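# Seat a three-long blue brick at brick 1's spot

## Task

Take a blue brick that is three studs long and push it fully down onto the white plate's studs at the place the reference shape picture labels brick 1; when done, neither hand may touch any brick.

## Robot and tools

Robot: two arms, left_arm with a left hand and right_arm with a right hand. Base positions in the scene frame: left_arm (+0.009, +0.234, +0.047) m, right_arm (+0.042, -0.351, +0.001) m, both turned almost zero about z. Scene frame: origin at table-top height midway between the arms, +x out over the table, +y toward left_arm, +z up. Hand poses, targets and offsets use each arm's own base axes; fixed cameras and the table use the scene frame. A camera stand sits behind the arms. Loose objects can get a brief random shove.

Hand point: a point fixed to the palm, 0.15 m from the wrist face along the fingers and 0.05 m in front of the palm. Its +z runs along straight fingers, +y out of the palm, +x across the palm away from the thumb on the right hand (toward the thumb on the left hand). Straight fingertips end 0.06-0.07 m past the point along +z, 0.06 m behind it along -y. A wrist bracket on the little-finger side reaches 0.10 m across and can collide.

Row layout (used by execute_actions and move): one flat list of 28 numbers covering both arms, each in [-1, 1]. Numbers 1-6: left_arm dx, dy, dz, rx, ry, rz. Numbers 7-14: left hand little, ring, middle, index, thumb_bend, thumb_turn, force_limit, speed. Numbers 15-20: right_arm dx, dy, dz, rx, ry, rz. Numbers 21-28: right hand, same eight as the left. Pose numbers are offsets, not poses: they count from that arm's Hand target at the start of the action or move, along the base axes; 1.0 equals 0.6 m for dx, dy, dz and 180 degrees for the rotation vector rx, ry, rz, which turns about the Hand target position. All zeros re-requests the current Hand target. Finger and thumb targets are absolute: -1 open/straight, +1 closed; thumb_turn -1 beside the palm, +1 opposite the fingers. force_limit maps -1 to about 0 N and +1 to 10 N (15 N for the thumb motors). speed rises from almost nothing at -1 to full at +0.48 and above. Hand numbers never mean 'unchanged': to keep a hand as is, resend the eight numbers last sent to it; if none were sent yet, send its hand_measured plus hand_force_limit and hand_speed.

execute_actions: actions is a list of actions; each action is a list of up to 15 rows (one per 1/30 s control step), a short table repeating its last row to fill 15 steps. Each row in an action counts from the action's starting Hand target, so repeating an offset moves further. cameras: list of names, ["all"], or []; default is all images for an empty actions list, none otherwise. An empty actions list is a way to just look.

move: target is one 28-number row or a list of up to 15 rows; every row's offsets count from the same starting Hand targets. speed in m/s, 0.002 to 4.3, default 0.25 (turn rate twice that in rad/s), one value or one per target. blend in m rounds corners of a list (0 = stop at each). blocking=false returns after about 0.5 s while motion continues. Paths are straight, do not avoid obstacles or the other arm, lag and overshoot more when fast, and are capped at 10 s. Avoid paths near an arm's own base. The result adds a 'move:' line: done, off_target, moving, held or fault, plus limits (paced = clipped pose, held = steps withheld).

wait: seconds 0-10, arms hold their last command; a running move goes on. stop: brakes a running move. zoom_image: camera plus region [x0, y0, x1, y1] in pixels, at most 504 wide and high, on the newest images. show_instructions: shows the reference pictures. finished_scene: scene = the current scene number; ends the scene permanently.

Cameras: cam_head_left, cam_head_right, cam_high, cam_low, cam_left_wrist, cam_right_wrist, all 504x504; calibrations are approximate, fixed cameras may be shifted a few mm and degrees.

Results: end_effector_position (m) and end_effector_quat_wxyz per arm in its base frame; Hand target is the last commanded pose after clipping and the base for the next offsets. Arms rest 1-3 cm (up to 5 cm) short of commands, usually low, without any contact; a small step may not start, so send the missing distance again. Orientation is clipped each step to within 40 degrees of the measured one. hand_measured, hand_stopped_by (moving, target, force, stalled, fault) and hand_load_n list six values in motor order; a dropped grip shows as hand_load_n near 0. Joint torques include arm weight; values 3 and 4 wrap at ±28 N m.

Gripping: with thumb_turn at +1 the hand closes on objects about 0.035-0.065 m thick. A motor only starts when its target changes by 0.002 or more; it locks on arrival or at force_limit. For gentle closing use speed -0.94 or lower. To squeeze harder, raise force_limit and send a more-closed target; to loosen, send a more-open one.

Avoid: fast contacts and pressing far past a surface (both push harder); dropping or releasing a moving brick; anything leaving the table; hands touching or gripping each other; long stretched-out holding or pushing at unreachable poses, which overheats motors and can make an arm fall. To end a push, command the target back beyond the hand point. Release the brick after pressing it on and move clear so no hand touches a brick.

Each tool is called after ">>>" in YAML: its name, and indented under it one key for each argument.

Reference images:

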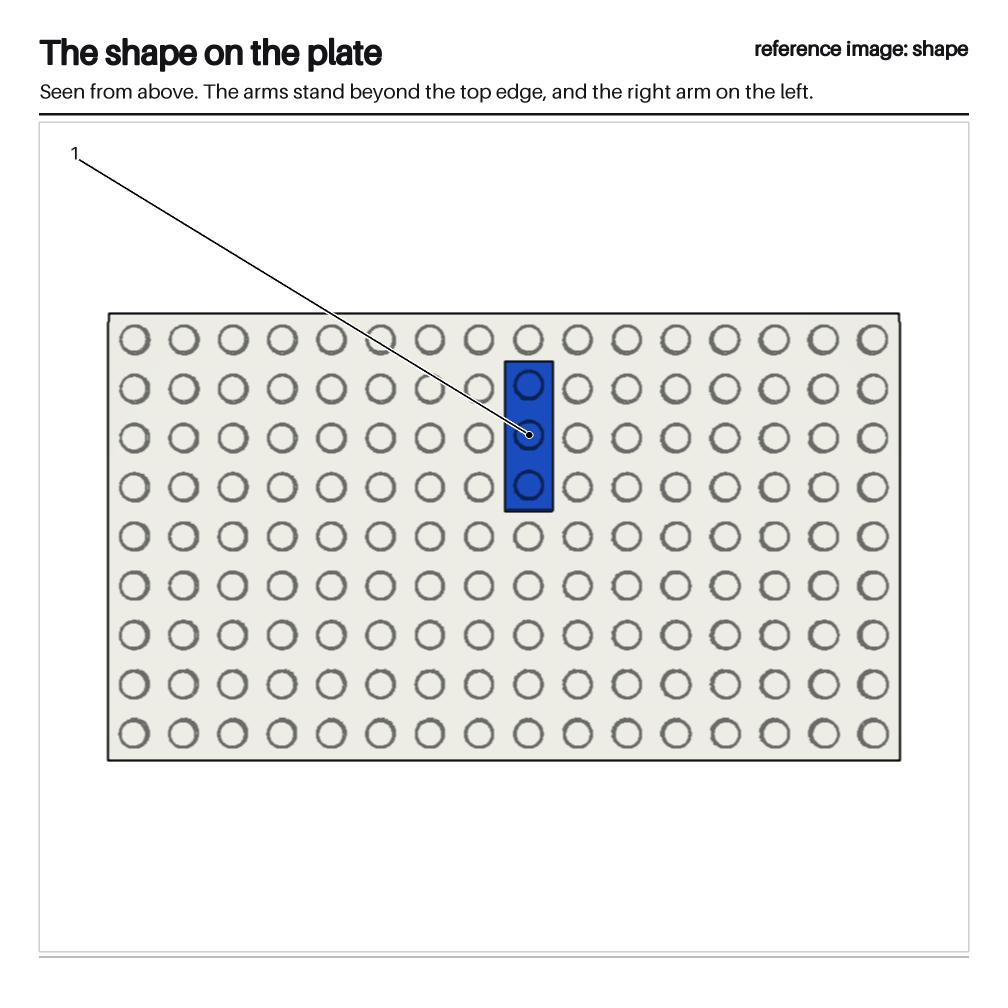

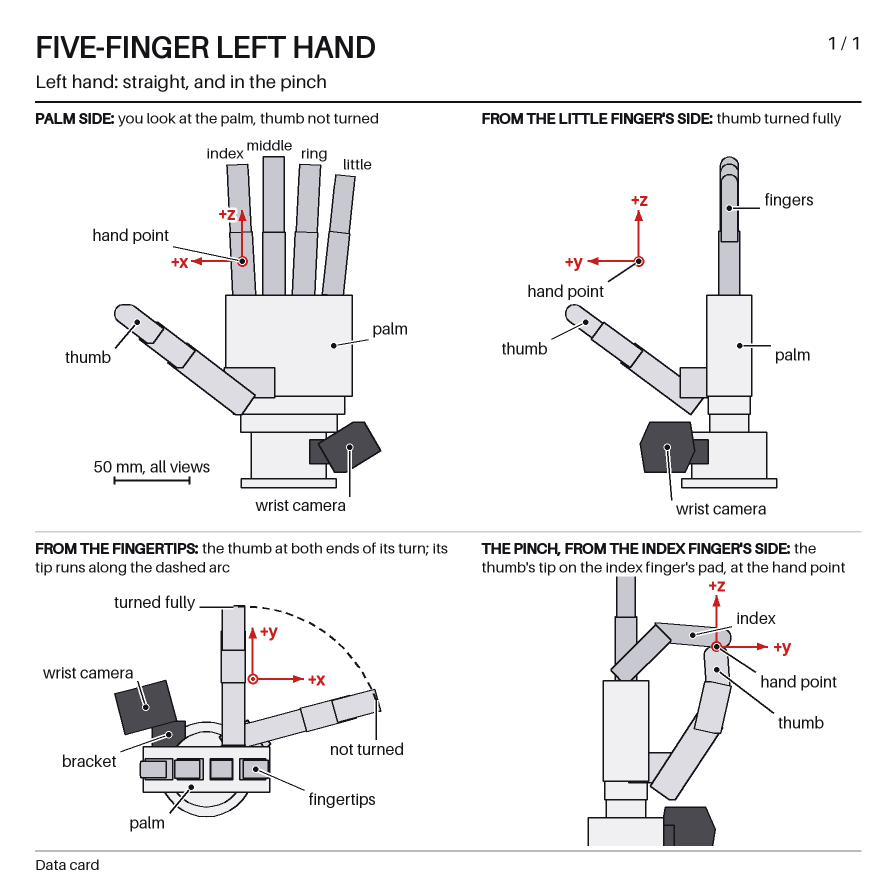

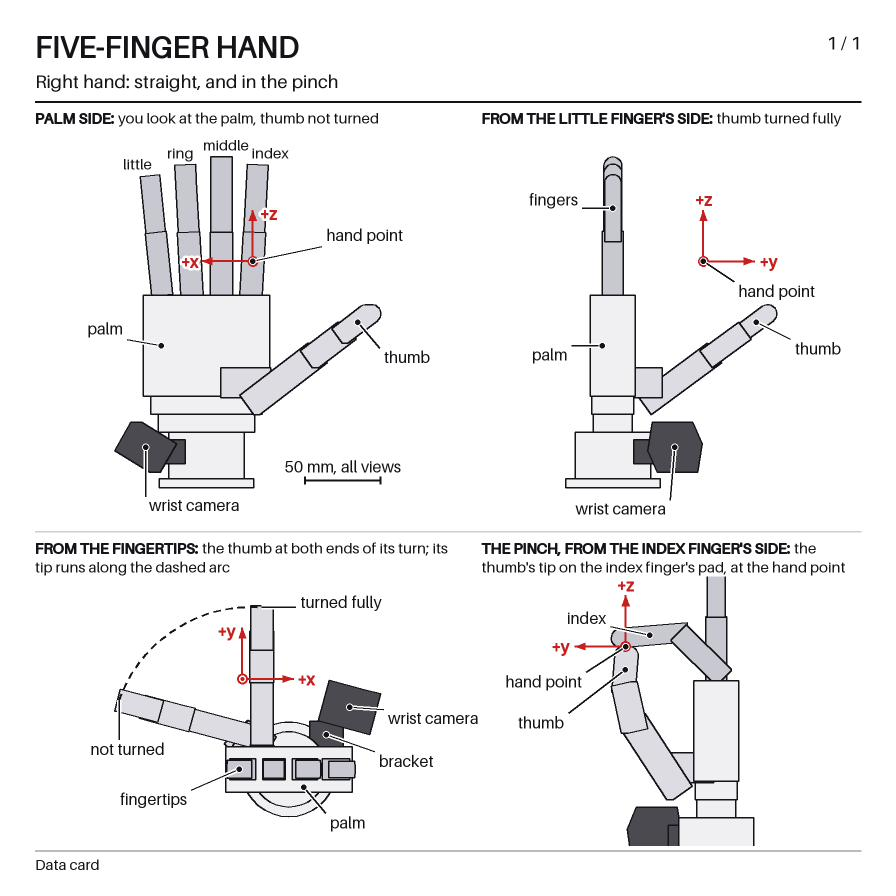

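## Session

>>> execute_actions:
  actions: []

>>> zoom_image:
  camera: "cam_head_left"
  region: [300, 280, 504, 484]

>>> zoom_image:
  camera: "cam_head_right"
  region: [260, 280, 464, 484]

Scene clock: 0.00 s.
left_arm: end_effector_position=(+0.2760, -0.0059, +0.0722) hand_measured=(-1.000, -1.000, -1.000, -1.000, -1.000, -1.000) hand_load_n=(+0.0, +0.0, +0.0, +0.0, +0.0, +0.0) hand_stopped_by=(target, target, target, target, target, target) hand_force_limit=0.00 hand_speed=-0.80 end_effector_quat_wxyz=(+0.216, +0.896, -0.310, -0.233) | right_arm: end_effector_position=(+0.1017, +0.1853, +0.1997) hand_measured=(-1.000, -1.000, -1.000, -1.000, -1.000, -1.000) hand_load_n=(+0.0, +0.0, +0.0, +0.0, +0.0, +0.0) hand_stopped_by=(target, target, target, target, target, target) hand_force_limit=0.00 hand_speed=-0.80 end_effector_quat_wxyz=(-0.164, +0.845, -0.425, +0.280)
Joint positions: left_arm=[0.264 1.715 1.062 -1.558 0.091 -0.612] | right_arm=[1.387 0.767 0.832 -1.447 0.636 0.684]
Joint velocities: within noise
Joint torques (N m): no reading
Heat: left arm: hottest elbow 28 °C; right arm: hottest elbow 35 °C.
Hand target: left_arm +0.2810, -0.0045, +0.0735; +0.213, +0.898, -0.310, -0.229 | right_arm +0.1025, +0.1902, +0.2076; -0.173, +0.843, -0.427, +0.277
camera_calibration:
cam_left_wrist: T_world_to_cam=[[0.608984, 0.503577, -0.612821, -0.117], [0.737703, -0.643462, 0.204329, -0.209888], [-0.291431, -0.576513, -0.763348, 0.246219], [0, 0, 0, 1]] pos_world=[0.297842, 0.0658118, 0.159137]
cam_right_wrist: T_world_to_cam=[[-0.431943, -0.794074, -0.427635, 0.279965], [-0.879652, 0.475587, 0.00539893, -0.00100244], [0.199091, 0.378502, -0.903935, 0.202973], [0, 0, 0, 1]] pos_world=[0.0796373, 0.145964, 0.303203]

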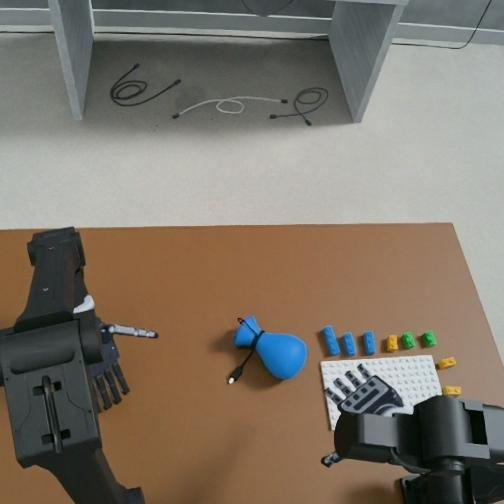

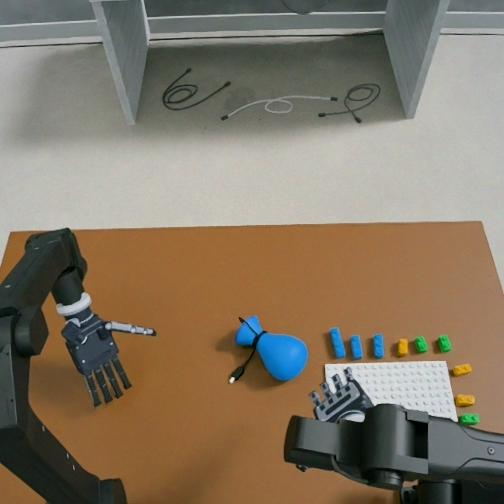

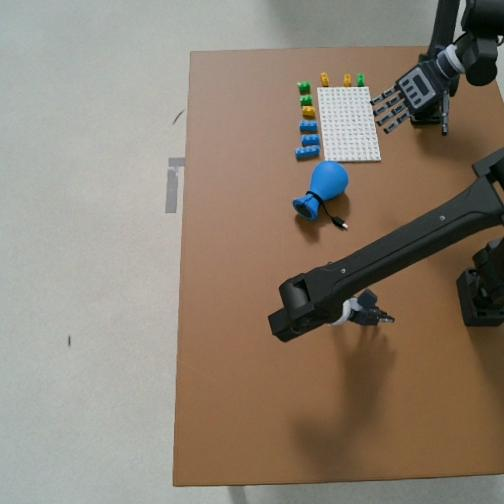

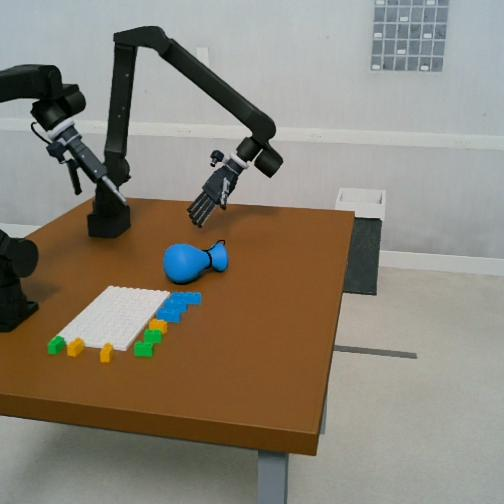

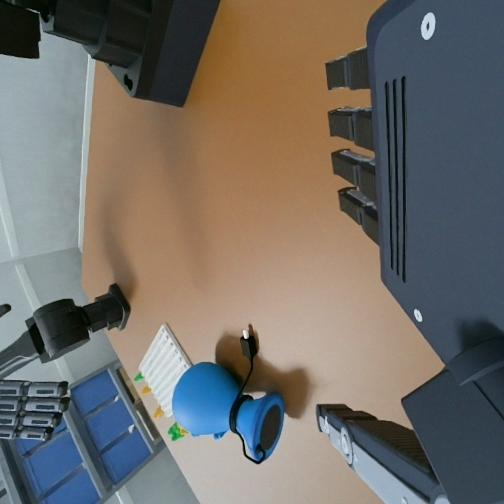

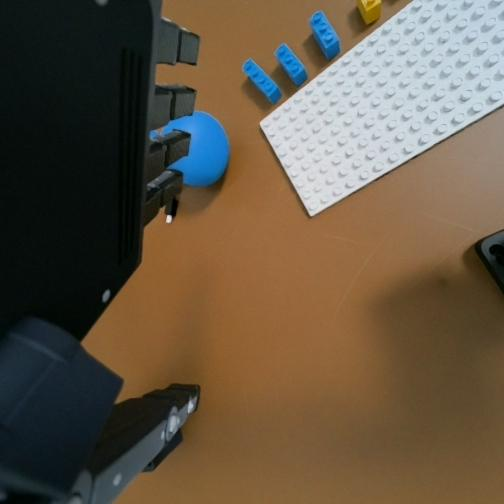

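Scaled by 2.471 from the camera's 504x504 image, which has a finer 720x720 frame.

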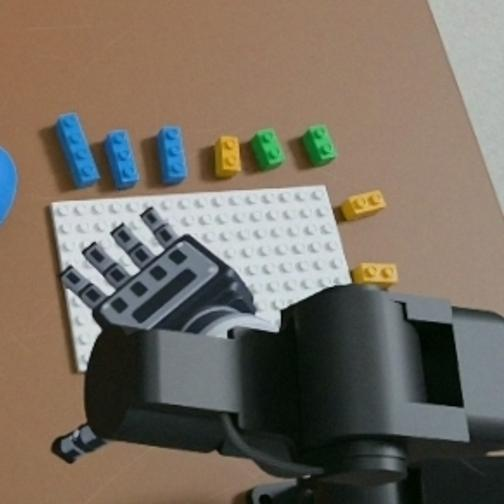

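Scaled by 2.471 from the camera's 504x504 image, which has a finer 720x720 frame.

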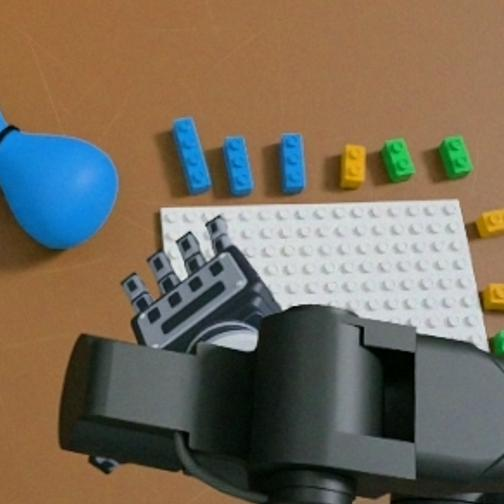

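>>> move:
  target:
    - [0.05,-0.22,0.25,-0.0896,-0.1553,-0.1925,1,1,0,0,-0.8,1,0,0,0.2958,-0.317,0.154,0.193,-0.1154,-0.3329,-1,-1,-1,-1,-1,-1,0,-0.8]
    - [0.1,-0.4925,0.294,-0.1792,-0.3107,-0.3851,1,1,0,0,-0.8,1,0,0,0.2458,-0.7337,0.154,0.328,-0.196,-0.566,-1,-1,-1,-1,-1,-1,0,-0.8]
  speed: 0.4
  blend: 0.06
  cameras: ["cam_head_right","cam_low"]

Scene clock: 12.30 s.
left_arm: end_effector_position=(+0.3276, -0.2888, +0.2414) hand_measured=(+1.000, +1.000, +0.000, +0.000, -0.800, +1.000) hand_load_n=(+0.0, +0.0, +0.0, +0.0, +0.0, +0.0) hand_stopped_by=(target, target, target, target, target, target) hand_force_limit=0.00 hand_speed=0.00 end_effector_quat_wxyz=(-0.121, -0.503, +0.837, -0.180) | right_arm: end_effector_position=(+0.2464, -0.2398, +0.2826) hand_measured=(-1.000, -1.000, -1.000, -1.000, -1.000, -1.000) hand_load_n=(+0.0, +0.0, +0.0, +0.0, +0.0, +0.0) hand_stopped_by=(target, target, target, target, target, target) hand_force_limit=0.00 hand_speed=-0.80 end_effector_quat_wxyz=(+0.334, +0.043, +0.899, -0.278)
Joint positions: left_arm=[-0.479 1.479 1.414 -1.313 0.395 -0.029] | right_arm=[-1.108 0.701 0.789 -0.793 -0.284 0.691]
Joint torques (N m): left_arm=[0.85 -9 9.94 1.44 0.35 0.22] | right_arm=[-0.56 -0.26 12.42 2.29 -0.16 0.14]
Heat: left arm: hottest elbow 29 °C; right arm: hottest elbow 37 °C.
Hand target: left_arm +0.3411, -0.3000, +0.2499; -0.111, -0.487, +0.843, -0.197 | right_arm +0.2501, -0.2500, +0.2999; +0.345, +0.051, +0.891, -0.290
Off the commanded pose: left_arm 0.019 m, 3 deg | right_arm 0.021 m, 2 deg.
move: off_target (left_arm, right_arm)
Images, in order (width x height): cam_head_right 504x504, cam_low 504x504.

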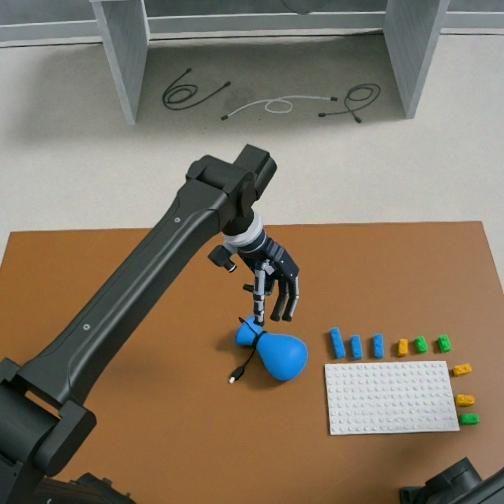

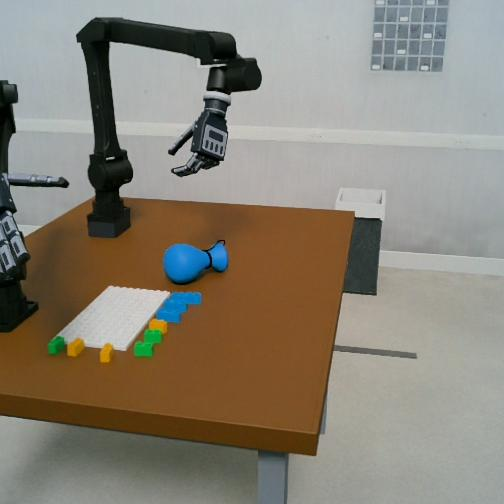

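>>> move:
  target: [0.065,-0.37,-0.27,-0.1195,-0.2071,-0.2567,1,1,0,0,-0.8,1,0,0,-0.1335,-0.3667,0,0.0579,-0.0346,-0.0999,-1,-1,-1,-1,-1,-1,0,-0.8]
  speed: 0.35
  cameras: ["cam_head_left","cam_head_right","cam_low","cam_left_wrist"]

>>> zoom_image:
  camera: "cam_left_wrist"
  region: [60, 60, 312, 312]

>>> zoom_image:
  camera: "cam_head_right"
  region: [310, 310, 490, 490]

Scene clock: 16.20 s.
left_arm: end_effector_position=(+0.3746, -0.5082, +0.0858) hand_measured=(+1.000, +1.000, +0.000, +0.000, -0.800, +1.000) hand_load_n=(+0.0, +0.0, +0.0, +0.0, +0.0, +0.0) hand_stopped_by=(target, target, target, target, target, target) hand_force_limit=0.00 hand_speed=0.00 end_effector_quat_wxyz=(-0.005, -0.028, +0.908, -0.418) | right_arm: end_effector_position=(+0.1719, -0.4494, +0.2811) hand_measured=(-1.000, -1.000, -1.000, -1.000, -1.000, -1.000) hand_load_n=(+0.0, +0.0, +0.0, +0.0, +0.0, -0.5) hand_stopped_by=(target, target, target, target, target, target) hand_force_limit=0.00 hand_speed=-0.80 end_effector_quat_wxyz=(+0.329, +0.231, +0.884, -0.240)
Joint positions: left_arm=[-0.776 1.813 1.357 -0.422 0.561 0.527] | right_arm=[-1.502 1.203 1.078 -0.709 -0.445 0.754]
Joint torques (N m): left_arm=[1.08 -13.98 8.38 2.45 0.37 0.22] | right_arm=[-0.56 -6.83 13.98 2.03 -0.27 0.14]
Heat: left arm: hottest elbow 30 °C; right arm: hottest elbow 37 °C.
Hand target: left_arm +0.3800, -0.5221, +0.0879; +0.004, -0.011, +0.904, -0.427 | right_arm +0.1702, -0.4699, +0.3000; +0.337, +0.235, +0.875, -0.255
Off the commanded pose: left_arm 0.015 m, 2 deg | right_arm 0.028 m, 2 deg.
move: off_target (left_arm, right_arm)
camera_calibration:
cam_left_wrist: T_world_to_cam=[[-0.216981, -0.662132, 0.717287, -0.312869], [-0.897303, 0.424636, 0.120547, 0.553881], [-0.384404, -0.617468, -0.686271, 0.00315854], [0, 0, 0, 1]] pos_world=[0.430326, -0.440408, 0.159816]
Images, in order (width x height): cam_head_left 504x504, cam_head_right 504x504, cam_low 504x504, cam_left_wrist 504x504.

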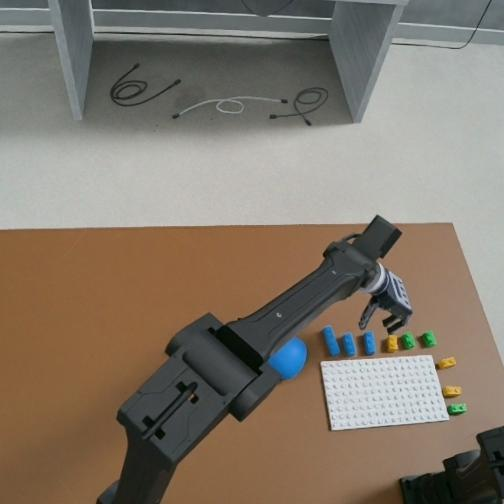

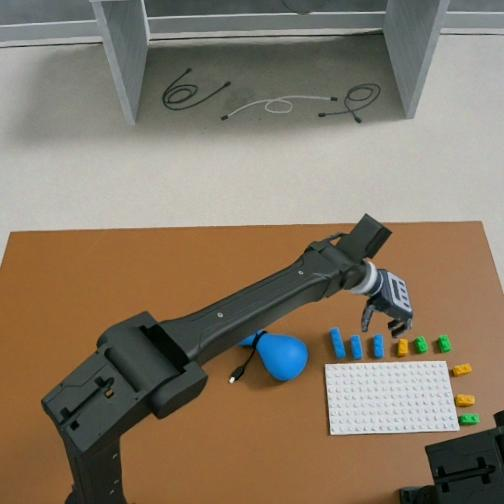

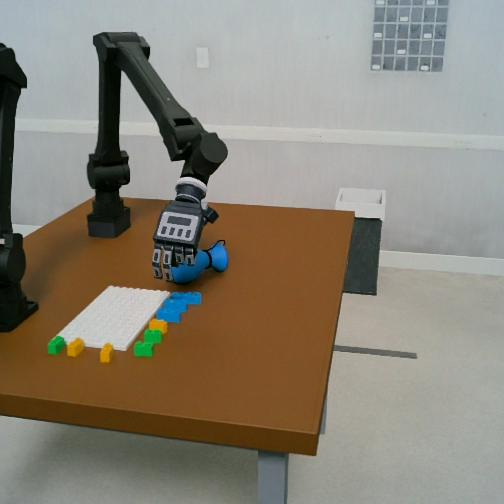

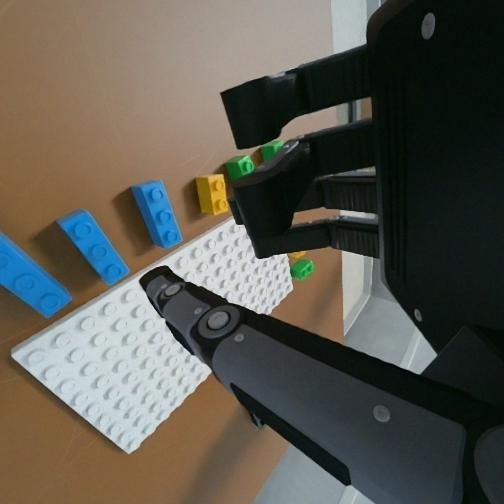

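Scaled by 2.000 from the camera's 504x504 image, which has a finer 720x720 frame.

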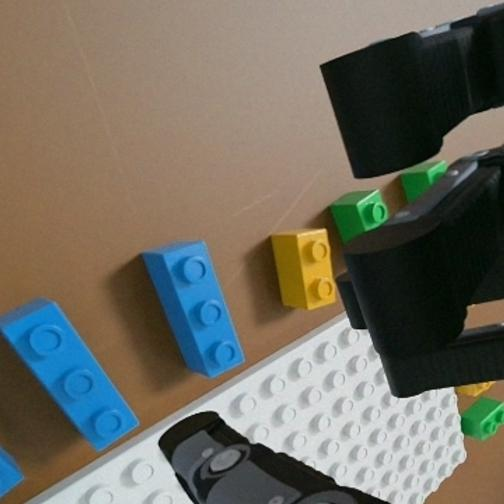

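Scaled by 2.800 from the camera's 504x504 image, which has a finer 720x720 frame.

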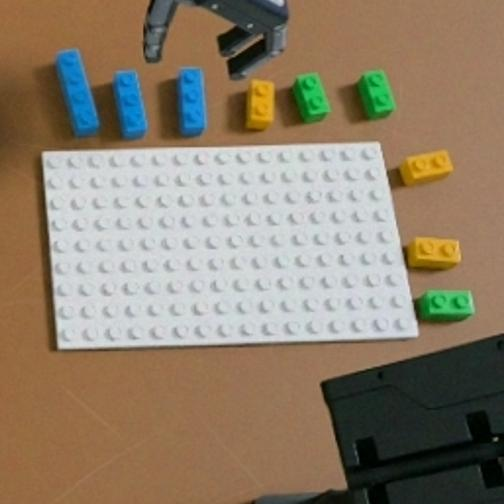

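>>> move:
  target: [-0.0015,-0.0122,-0.1115,0,0,0,1,1,0,0,-0.8,1,0,0,0,0,0,0,0,0,-1,-1,-1,-1,-1,-1,0,-0.8]
  speed: 0.12
  cameras: ["cam_low","cam_left_wrist"]

>>> zoom_image:
  camera: "cam_left_wrist"
  region: [60, 100, 312, 352]

>>> zoom_image:
  camera: "cam_low"
  region: [130, 230, 230, 330]

Scene clock: 21.70 s.
left_arm: end_effector_position=(+0.3836, -0.5203, +0.0291) hand_measured=(+1.000, +1.000, +0.000, +0.000, -0.800, +1.000) hand_load_n=(+0.0, +0.0, +0.0, +0.0, +0.0, +0.0) hand_stopped_by=(target, target, target, target, target, target) hand_force_limit=0.00 hand_speed=0.00 end_effector_quat_wxyz=(+0.003, -0.022, +0.905, -0.426) | right_arm: end_effector_position=(+0.1719, -0.4495, +0.2811) hand_measured=(-1.000, -1.000, -1.000, -1.000, -1.000, -1.000) hand_load_n=(+0.0, +0.0, +0.0, +0.0, +0.0, +0.0) hand_stopped_by=(target, target, target, target, target, target) hand_force_limit=0.00 hand_speed=-0.80 end_effector_quat_wxyz=(+0.329, +0.231, +0.884, -0.240)
Joint positions: left_arm=[-0.779 1.91 1.327 -0.268 0.56 0.528] | right_arm=[-1.502 1.203 1.078 -0.709 -0.445 0.754]
Joint torques (N m): left_arm=[0.38 -15.03 6.37 2.4 0.11 0.15] | right_arm=[-0.62 -6.77 13.94 1.98 -0.25 0.15]
Heat: left arm: hottest elbow 31 °C; right arm: hottest elbow 38 °C.
Hand target: left_arm +0.3792, -0.5292, +0.0209; +0.004, -0.011, +0.904, -0.427 | right_arm +0.1702, -0.4699, +0.3000; +0.337, +0.236, +0.875, -0.255
Off the commanded pose: left_arm 0.013 m, 1 deg | right_arm 0.028 m, 2 deg.
move: off_target (left_arm, right_arm)
camera_calibration:
cam_left_wrist: T_world_to_cam=[[-0.233147, -0.64846, 0.724667, -0.265226], [-0.897858, 0.429758, 0.0956971, 0.577489], [-0.373487, -0.628337, -0.682422, -0.0496918], [0, 0, 0, 1]] pos_world=[0.438107, -0.451392, 0.103025]
Images, in order (width x height): cam_low 504x504, cam_left_wrist 504x504.

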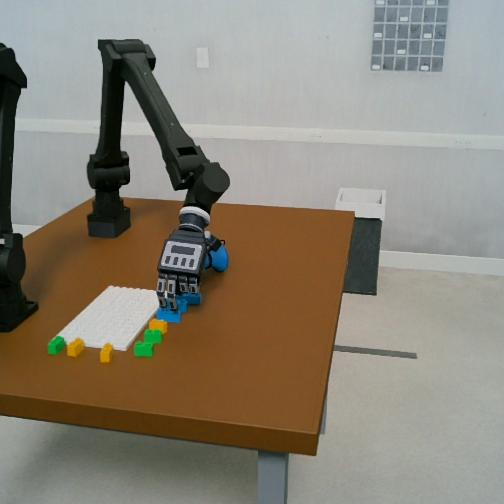

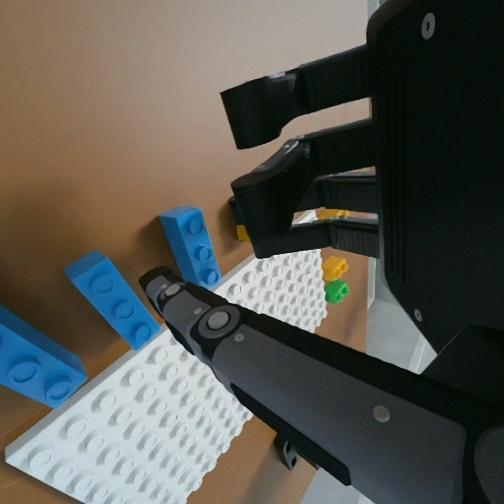

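Scaled by 2.000 from the camera's 504x504 image, which has a finer 720x720 frame.

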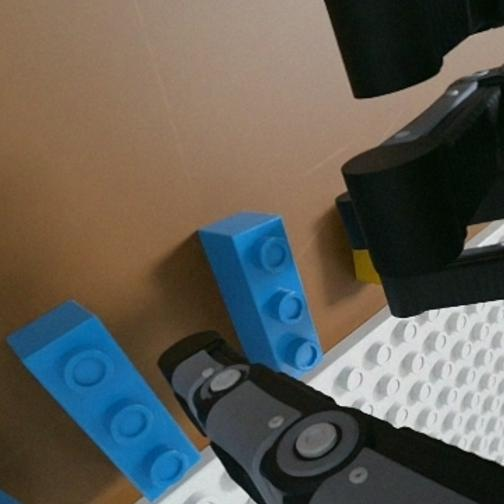

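Scaled by 5.040 from the camera's 504x504 image, which has a finer 720x720 frame.

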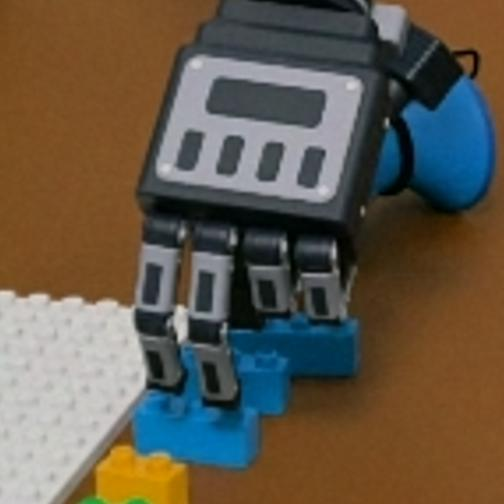

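>>> move:
  target:
    - [-0.0068,-0.0095,-0.015,0,0,0,1,1,0,0.05,-0.7,1,0,0,0,0,0,0,0,0,-1,-1,-1,-1,-1,-1,0,-0.8]
    - [-0.0068,-0.0095,-0.0548,0,0,0,1,1,0,0.05,-0.7,1,0,0,0,0,0,0,0,0,-1,-1,-1,-1,-1,-1,0,-0.8]
  speed: 0.06
  blend: 0.005
  cameras: ["cam_low","cam_left_wrist","cam_high"]

>>> zoom_image:
  camera: "cam_left_wrist"
  region: [60, 100, 312, 352]

>>> zoom_image:
  camera: "cam_low"
  region: [130, 250, 210, 330]

Scene clock: 26.60 s.
left_arm: end_effector_position=(+0.3813, -0.5279, -0.0002) hand_measured=(+1.000, +1.000, +0.000, +0.050, -0.700, +1.000) hand_load_n=(+0.0, +0.0, +0.0, +0.0, +0.0, +0.0) hand_stopped_by=(target, target, target, target, target, target) hand_force_limit=0.00 hand_speed=0.00 end_effector_quat_wxyz=(+0.007, -0.016, +0.904, -0.428) | right_arm: end_effector_position=(+0.1719, -0.4495, +0.2811) hand_measured=(-1.000, -1.000, -1.000, -1.000, -1.000, -1.000) hand_load_n=(+0.0, +0.0, +0.0, +0.0, +0.0, +0.0) hand_stopped_by=(target, target, target, target, target, target) hand_force_limit=0.00 hand_speed=-0.80 end_effector_quat_wxyz=(+0.329, +0.231, +0.884, -0.240)
Joint positions: left_arm=[-0.792 1.959 1.311 -0.191 0.552 0.528] | right_arm=[-1.502 1.203 1.078 -0.709 -0.445 0.754]
Joint torques (N m): left_arm=[0.26 -14.62 5.85 2.45 0.11 0.06] | right_arm=[-0.67 -6.71 13.91 1.99 -0.25 0.14]
Heat: left arm: hottest elbow 31 °C; right arm: hottest elbow 39 °C.
Hand target: left_arm +0.3751, -0.5349, -0.0119; +0.004, -0.011, +0.904, -0.427 | right_arm +0.1702, -0.4699, +0.3000; +0.337, +0.236, +0.875, -0.255
Off the commanded pose: left_arm 0.015 m, 1 deg | right_arm 0.028 m, 2 deg.
move: off_target (left_arm, right_arm)
camera_calibration:
cam_left_wrist: T_world_to_cam=[[-0.247452, -0.643247, 0.72457, -0.241207], [-0.895576, 0.43723, 0.082304, 0.584562], [-0.369746, -0.628541, -0.684269, -0.076916], [0, 0, 0, 1]] pos_world=[0.435392, -0.459089, 0.0740285]
Images, in order (width x height): cam_high 504x504, cam_low 504x504, cam_left_wrist 504x504.

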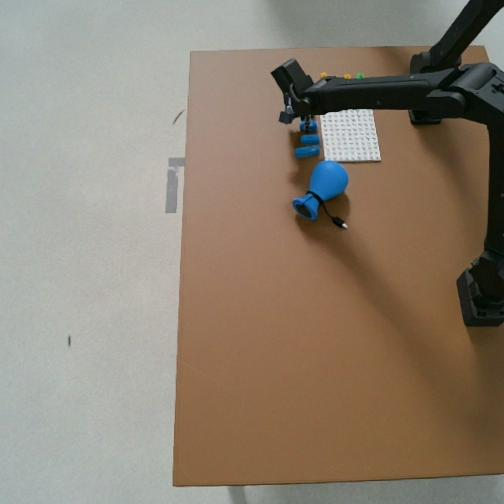

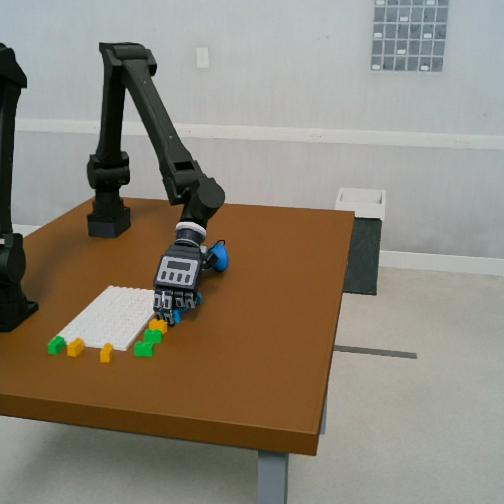

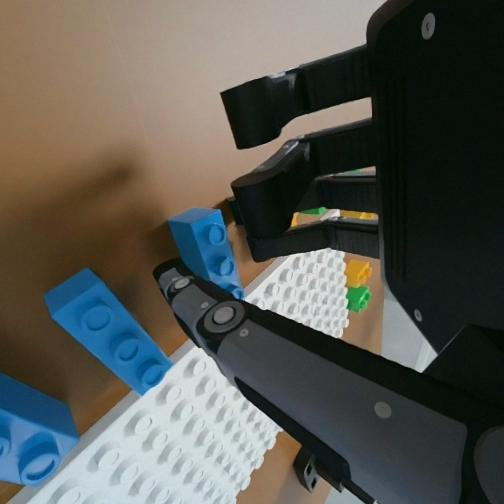

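Scaled by 2.000 from the camera's 504x504 image, which has a finer 720x720 frame.

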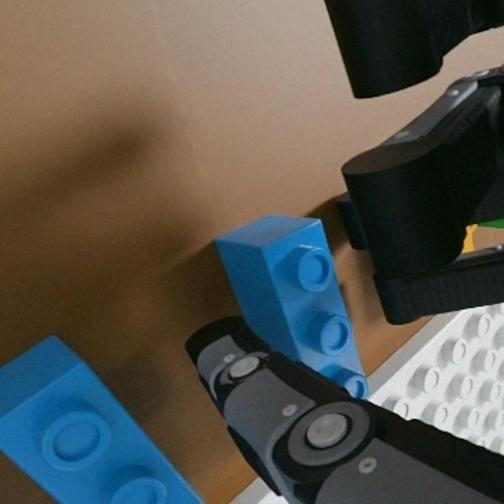

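Scaled by 6.300 from the camera's 504x504 image, which has a finer 720x720 frame.

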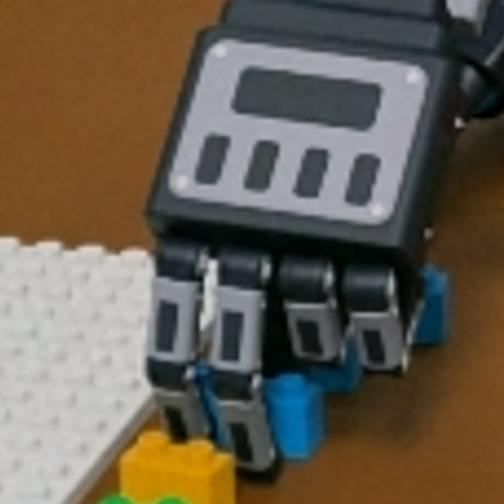

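>>> move:
  target:
    - [0,0,0,0,0,0,1,1,0.19,0.25,-0.55,1,-0.6,-0.7,0,0,0,0,0,0,-1,-1,-1,-1,-1,-1,0,-0.8]
  speed: 0.05
  cameras: ["cam_low","cam_left_wrist"]

>>> zoom_image:
  camera: "cam_left_wrist"
  region: [100, 140, 260, 300]

Scene clock: 29.17 s.
left_arm: end_effector_position=(+0.3813, -0.5280, -0.0001) hand_measured=(+1.000, +1.000, +0.190, +0.250, -0.550, +1.000) hand_load_n=(+0.0, +0.0, +0.0, +0.0, +0.0, +0.0) hand_stopped_by=(target, target, target, target, target, target) hand_force_limit=-0.60 hand_speed=-0.70 end_effector_quat_wxyz=(+0.007, -0.016, +0.904, -0.428) | right_arm: end_effector_position=(+0.1719, -0.4495, +0.2811) hand_measured=(-1.000, -1.000, -1.000, -1.000, -1.000, -1.000) hand_load_n=(+0.0, +0.0, +0.0, +0.0, +0.0, +0.0) hand_stopped_by=(target, target, target, target, target, target) hand_force_limit=0.00 hand_speed=-0.80 end_effector_quat_wxyz=(+0.329, +0.231, +0.884, -0.240)
Joint positions: left_arm=[-0.792 1.959 1.311 -0.19 0.552 0.528] | right_arm=[-1.502 1.203 1.078 -0.709 -0.445 0.754]
Joint torques (N m): left_arm=[0.21 -14.33 6.05 2.45 0.13 0.08] | right_arm=[-0.79 -6.77 13.96 2.09 -0.27 0.14]
Heat: left arm: hottest elbow 32 °C; right arm: hottest elbow 40 °C.
Hand target: left_arm +0.3751, -0.5350, -0.0118; +0.004, -0.011, +0.904, -0.427 | right_arm +0.1702, -0.4699, +0.3000; +0.337, +0.236, +0.875, -0.255
Off the commanded pose: left_arm 0.015 m, 1 deg | right_arm 0.028 m, 2 deg.
move: off_target (left_arm, right_arm)
camera_calibration:
cam_left_wrist: T_world_to_cam=[[-0.247606, -0.643014, 0.724723, -0.241092], [-0.895576, 0.437285, 0.082004, 0.58469], [-0.369641, -0.62874, -0.684143, -0.0769571], [0, 0, 0, 1]] pos_world=[0.435492, -0.459088, 0.0741286]
Images, in order (width x height): cam_low 504x504, cam_left_wrist 504x504.

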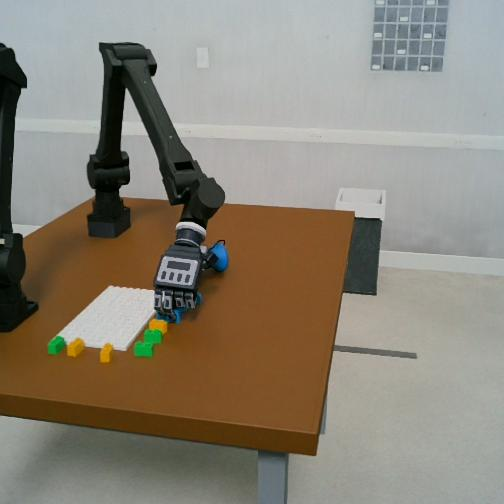

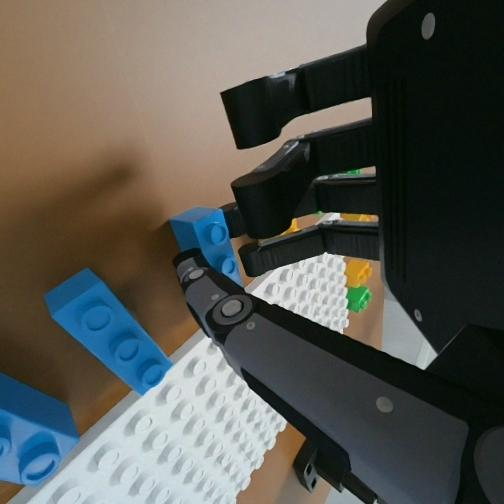

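Scaled by 3.150 from the camera's 504x504 image, which has a finer 720x720 frame.

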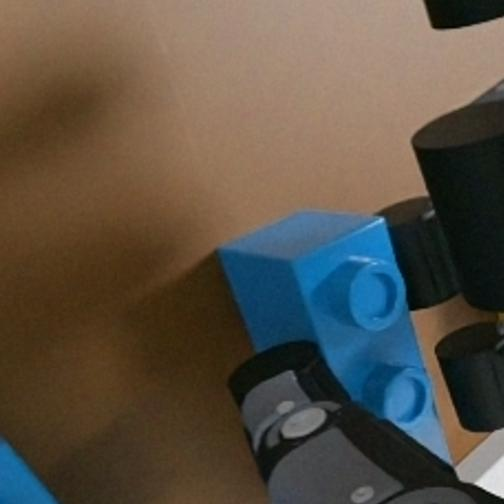

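>>> move:
  target:
    - [0,0,0,0,0,0,1,1,0.6,0.6,-0.1,1,-0.55,-0.85,0,0,0,0,0,0,-1,-1,-1,-1,-1,-1,0,-0.8]
  speed: 0.05
  cameras: ["cam_low","cam_left_wrist"]

>>> zoom_image:
  camera: "cam_left_wrist"
  region: [100, 140, 260, 300]

>>> zoom_image:
  camera: "cam_low"
  region: [130, 250, 210, 330]

Scene clock: 31.30 s.
left_arm: end_effector_position=(+0.3813, -0.5280, -0.0001) hand_measured=(+1.000, +1.000, +0.228, +0.600, -0.534, +1.000) hand_load_n=(+0.0, +0.0, +6.0, +0.0, +6.0, +1.5) hand_stopped_by=(target, target, force, target, force, target) hand_force_limit=-0.55 hand_speed=-0.85 end_effector_quat_wxyz=(+0.007, -0.016, +0.904, -0.428) | right_arm: end_effector_position=(+0.1719, -0.4495, +0.2811) hand_measured=(-1.000, -1.000, -1.000, -1.000, -1.000, -1.000) hand_load_n=(+0.0, +0.0, +0.0, +0.0, -0.5, +0.0) hand_stopped_by=(target, target, target, target, target, target) hand_force_limit=0.00 hand_speed=-0.80 end_effector_quat_wxyz=(+0.329, +0.231, +0.884, -0.240)
Joint positions: left_arm=[-0.792 1.959 1.311 -0.19 0.552 0.528] | right_arm=[-1.502 1.203 1.078 -0.709 -0.445 0.754]
Joint torques (N m): left_arm=[0.62 -14.62 5.91 2.3 0.11 0.07] | right_arm=[-0.62 -6.65 13.93 1.98 -0.25 0.15]
Heat: left arm: hottest elbow 32 °C; right arm: hottest elbow 40 °C.
Hand target: left_arm +0.3751, -0.5350, -0.0118; +0.004, -0.011, +0.904, -0.427 | right_arm +0.1702, -0.4699, +0.3000; +0.337, +0.236, +0.875, -0.255
Off the commanded pose: left_arm 0.015 m, 1 deg | right_arm 0.028 m, 2 deg.
move: off_target (left_arm, right_arm)
camera_calibration:
cam_left_wrist: T_world_to_cam=[[-0.247606, -0.643014, 0.724723, -0.241092], [-0.895576, 0.437285, 0.082004, 0.58469], [-0.369641, -0.62874, -0.684143, -0.0769571], [0, 0, 0, 1]] pos_world=[0.435492, -0.459088, 0.0741286]
Images, in order (width x height): cam_low 504x504, cam_left_wrist 504x504.

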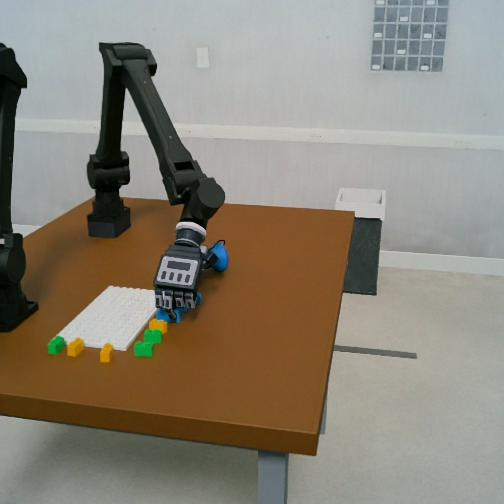

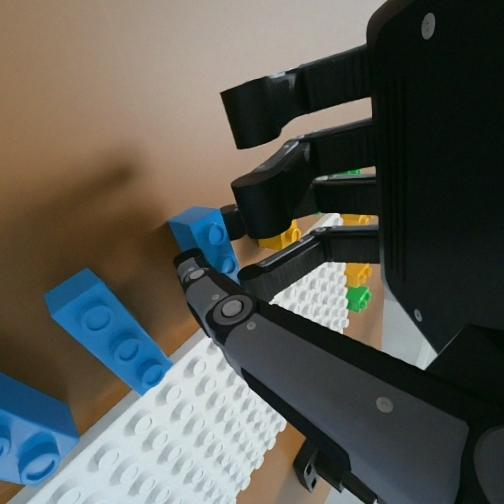

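Scaled by 3.150 from the camera's 504x504 image, which has a finer 720x720 frame.

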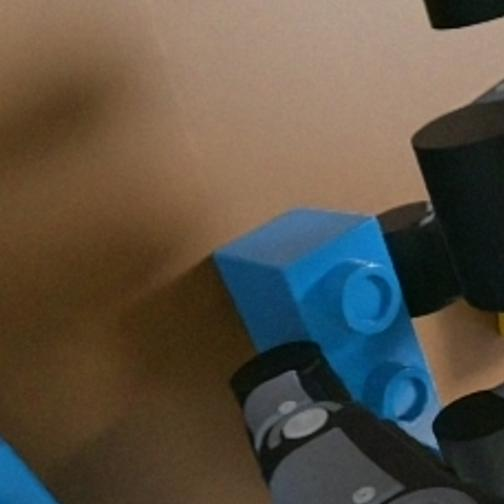

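Scaled by 6.300 from the camera's 504x504 image, which has a finer 720x720 frame.

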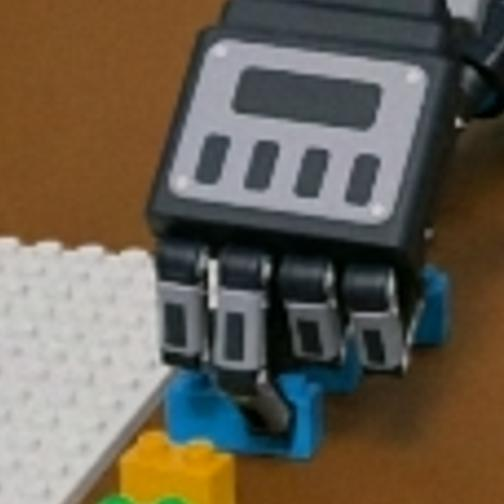

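>>> move:
  target:
    - [0,0,0,0,0,0,1,1,0.05,0.08,-0.68,1,-0.55,-0.5,0,0,0,0,0,0,-1,-1,-1,-1,-1,-1,0,-0.8]
    - [0,0,-0.0108,0,0,0,1,1,0.05,0.08,-0.68,1,-0.55,-0.5,0,0,0,0,0,0,-1,-1,-1,-1,-1,-1,0,-0.8]
  speed: 0.05
  cameras: ["cam_low","cam_left_wrist"]

>>> zoom_image:
  camera: "cam_left_wrist"
  region: [100, 140, 260, 300]

>>> zoom_image:
  camera: "cam_low"
  region: [130, 250, 210, 330]

Scene clock: 36.67 s.
left_arm: end_effector_position=(+0.3824, -0.5292, -0.0032) hand_measured=(+1.000, +1.000, +0.050, +0.080, -0.680, +1.000) hand_load_n=(+0.0, +0.0, +0.0, +0.0, +0.0, +0.0) hand_stopped_by=(target, target, target, target, target, target) hand_force_limit=-0.55 hand_speed=-0.50 end_effector_quat_wxyz=(+0.009, -0.015, +0.903, -0.430) | right_arm: end_effector_position=(+0.1719, -0.4495, +0.2811) hand_measured=(-1.000, -1.000, -1.000, -1.000, -1.000, -1.000) hand_load_n=(+0.0, +0.0, +0.0, +0.0, +0.0, +0.0) hand_stopped_by=(target, target, target, target, target, target) hand_force_limit=0.00 hand_speed=-0.80 end_effector_quat_wxyz=(+0.329, +0.231, +0.884, -0.240)
Joint positions: left_arm=[-0.792 1.966 1.31 -0.177 0.552 0.527] | right_arm=[-1.502 1.203 1.078 -0.709 -0.445 0.754]
Joint torques (N m): left_arm=[0.44 -14.51 5.79 2.37 0.1 0.07] | right_arm=[-0.73 -6.53 13.91 1.98 -0.26 0.16]
Heat: left arm: hottest elbow 32 °C; right arm: hottest elbow 41 °C.
Hand target: left_arm +0.3750, -0.5349, -0.0185; +0.003, -0.011, +0.904, -0.426 | right_arm +0.1702, -0.4699, +0.3000; +0.337, +0.236, +0.875, -0.255
Off the commanded pose: left_arm 0.018 m, 1 deg | right_arm 0.028 m, 2 deg.
move: off_target (left_arm, right_arm)
camera_calibration:
cam_left_wrist: T_world_to_cam=[[-0.249788, -0.640189, 0.726474, -0.237099], [-0.896051, 0.437192, 0.0771702, 0.586558], [-0.367012, -0.631682, -0.682847, -0.0819375], [0, 0, 0, 1]] pos_world=[0.436289, -0.459984, 0.0710305]
Images, in order (width x height): cam_low 504x504, cam_left_wrist 504x504.

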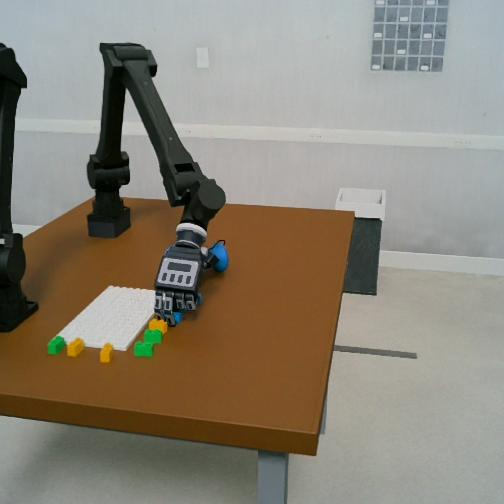

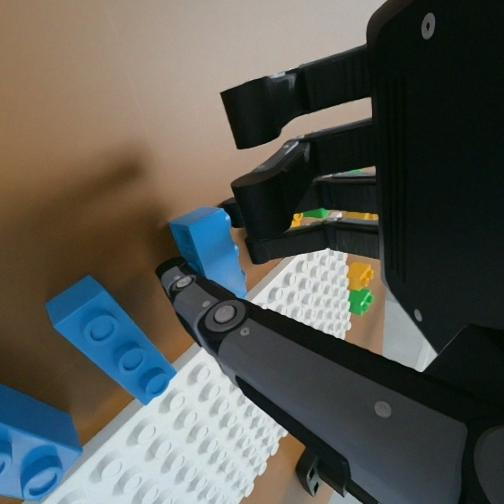

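Scaled by 3.150 from the camera's 504x504 image, which has a finer 720x720 frame.

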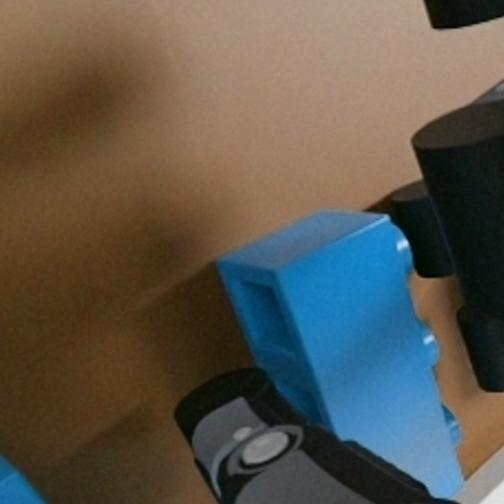

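Scaled by 6.300 from the camera's 504x504 image, which has a finer 720x720 frame.

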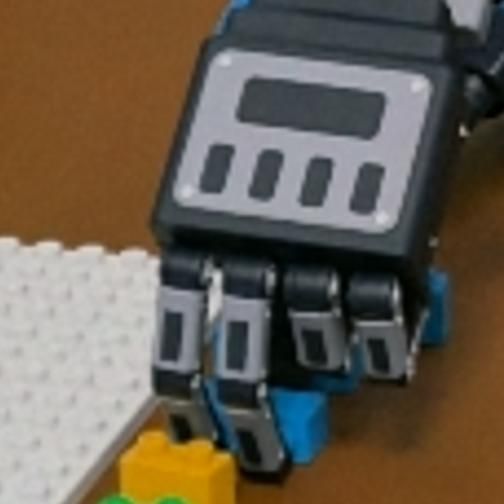

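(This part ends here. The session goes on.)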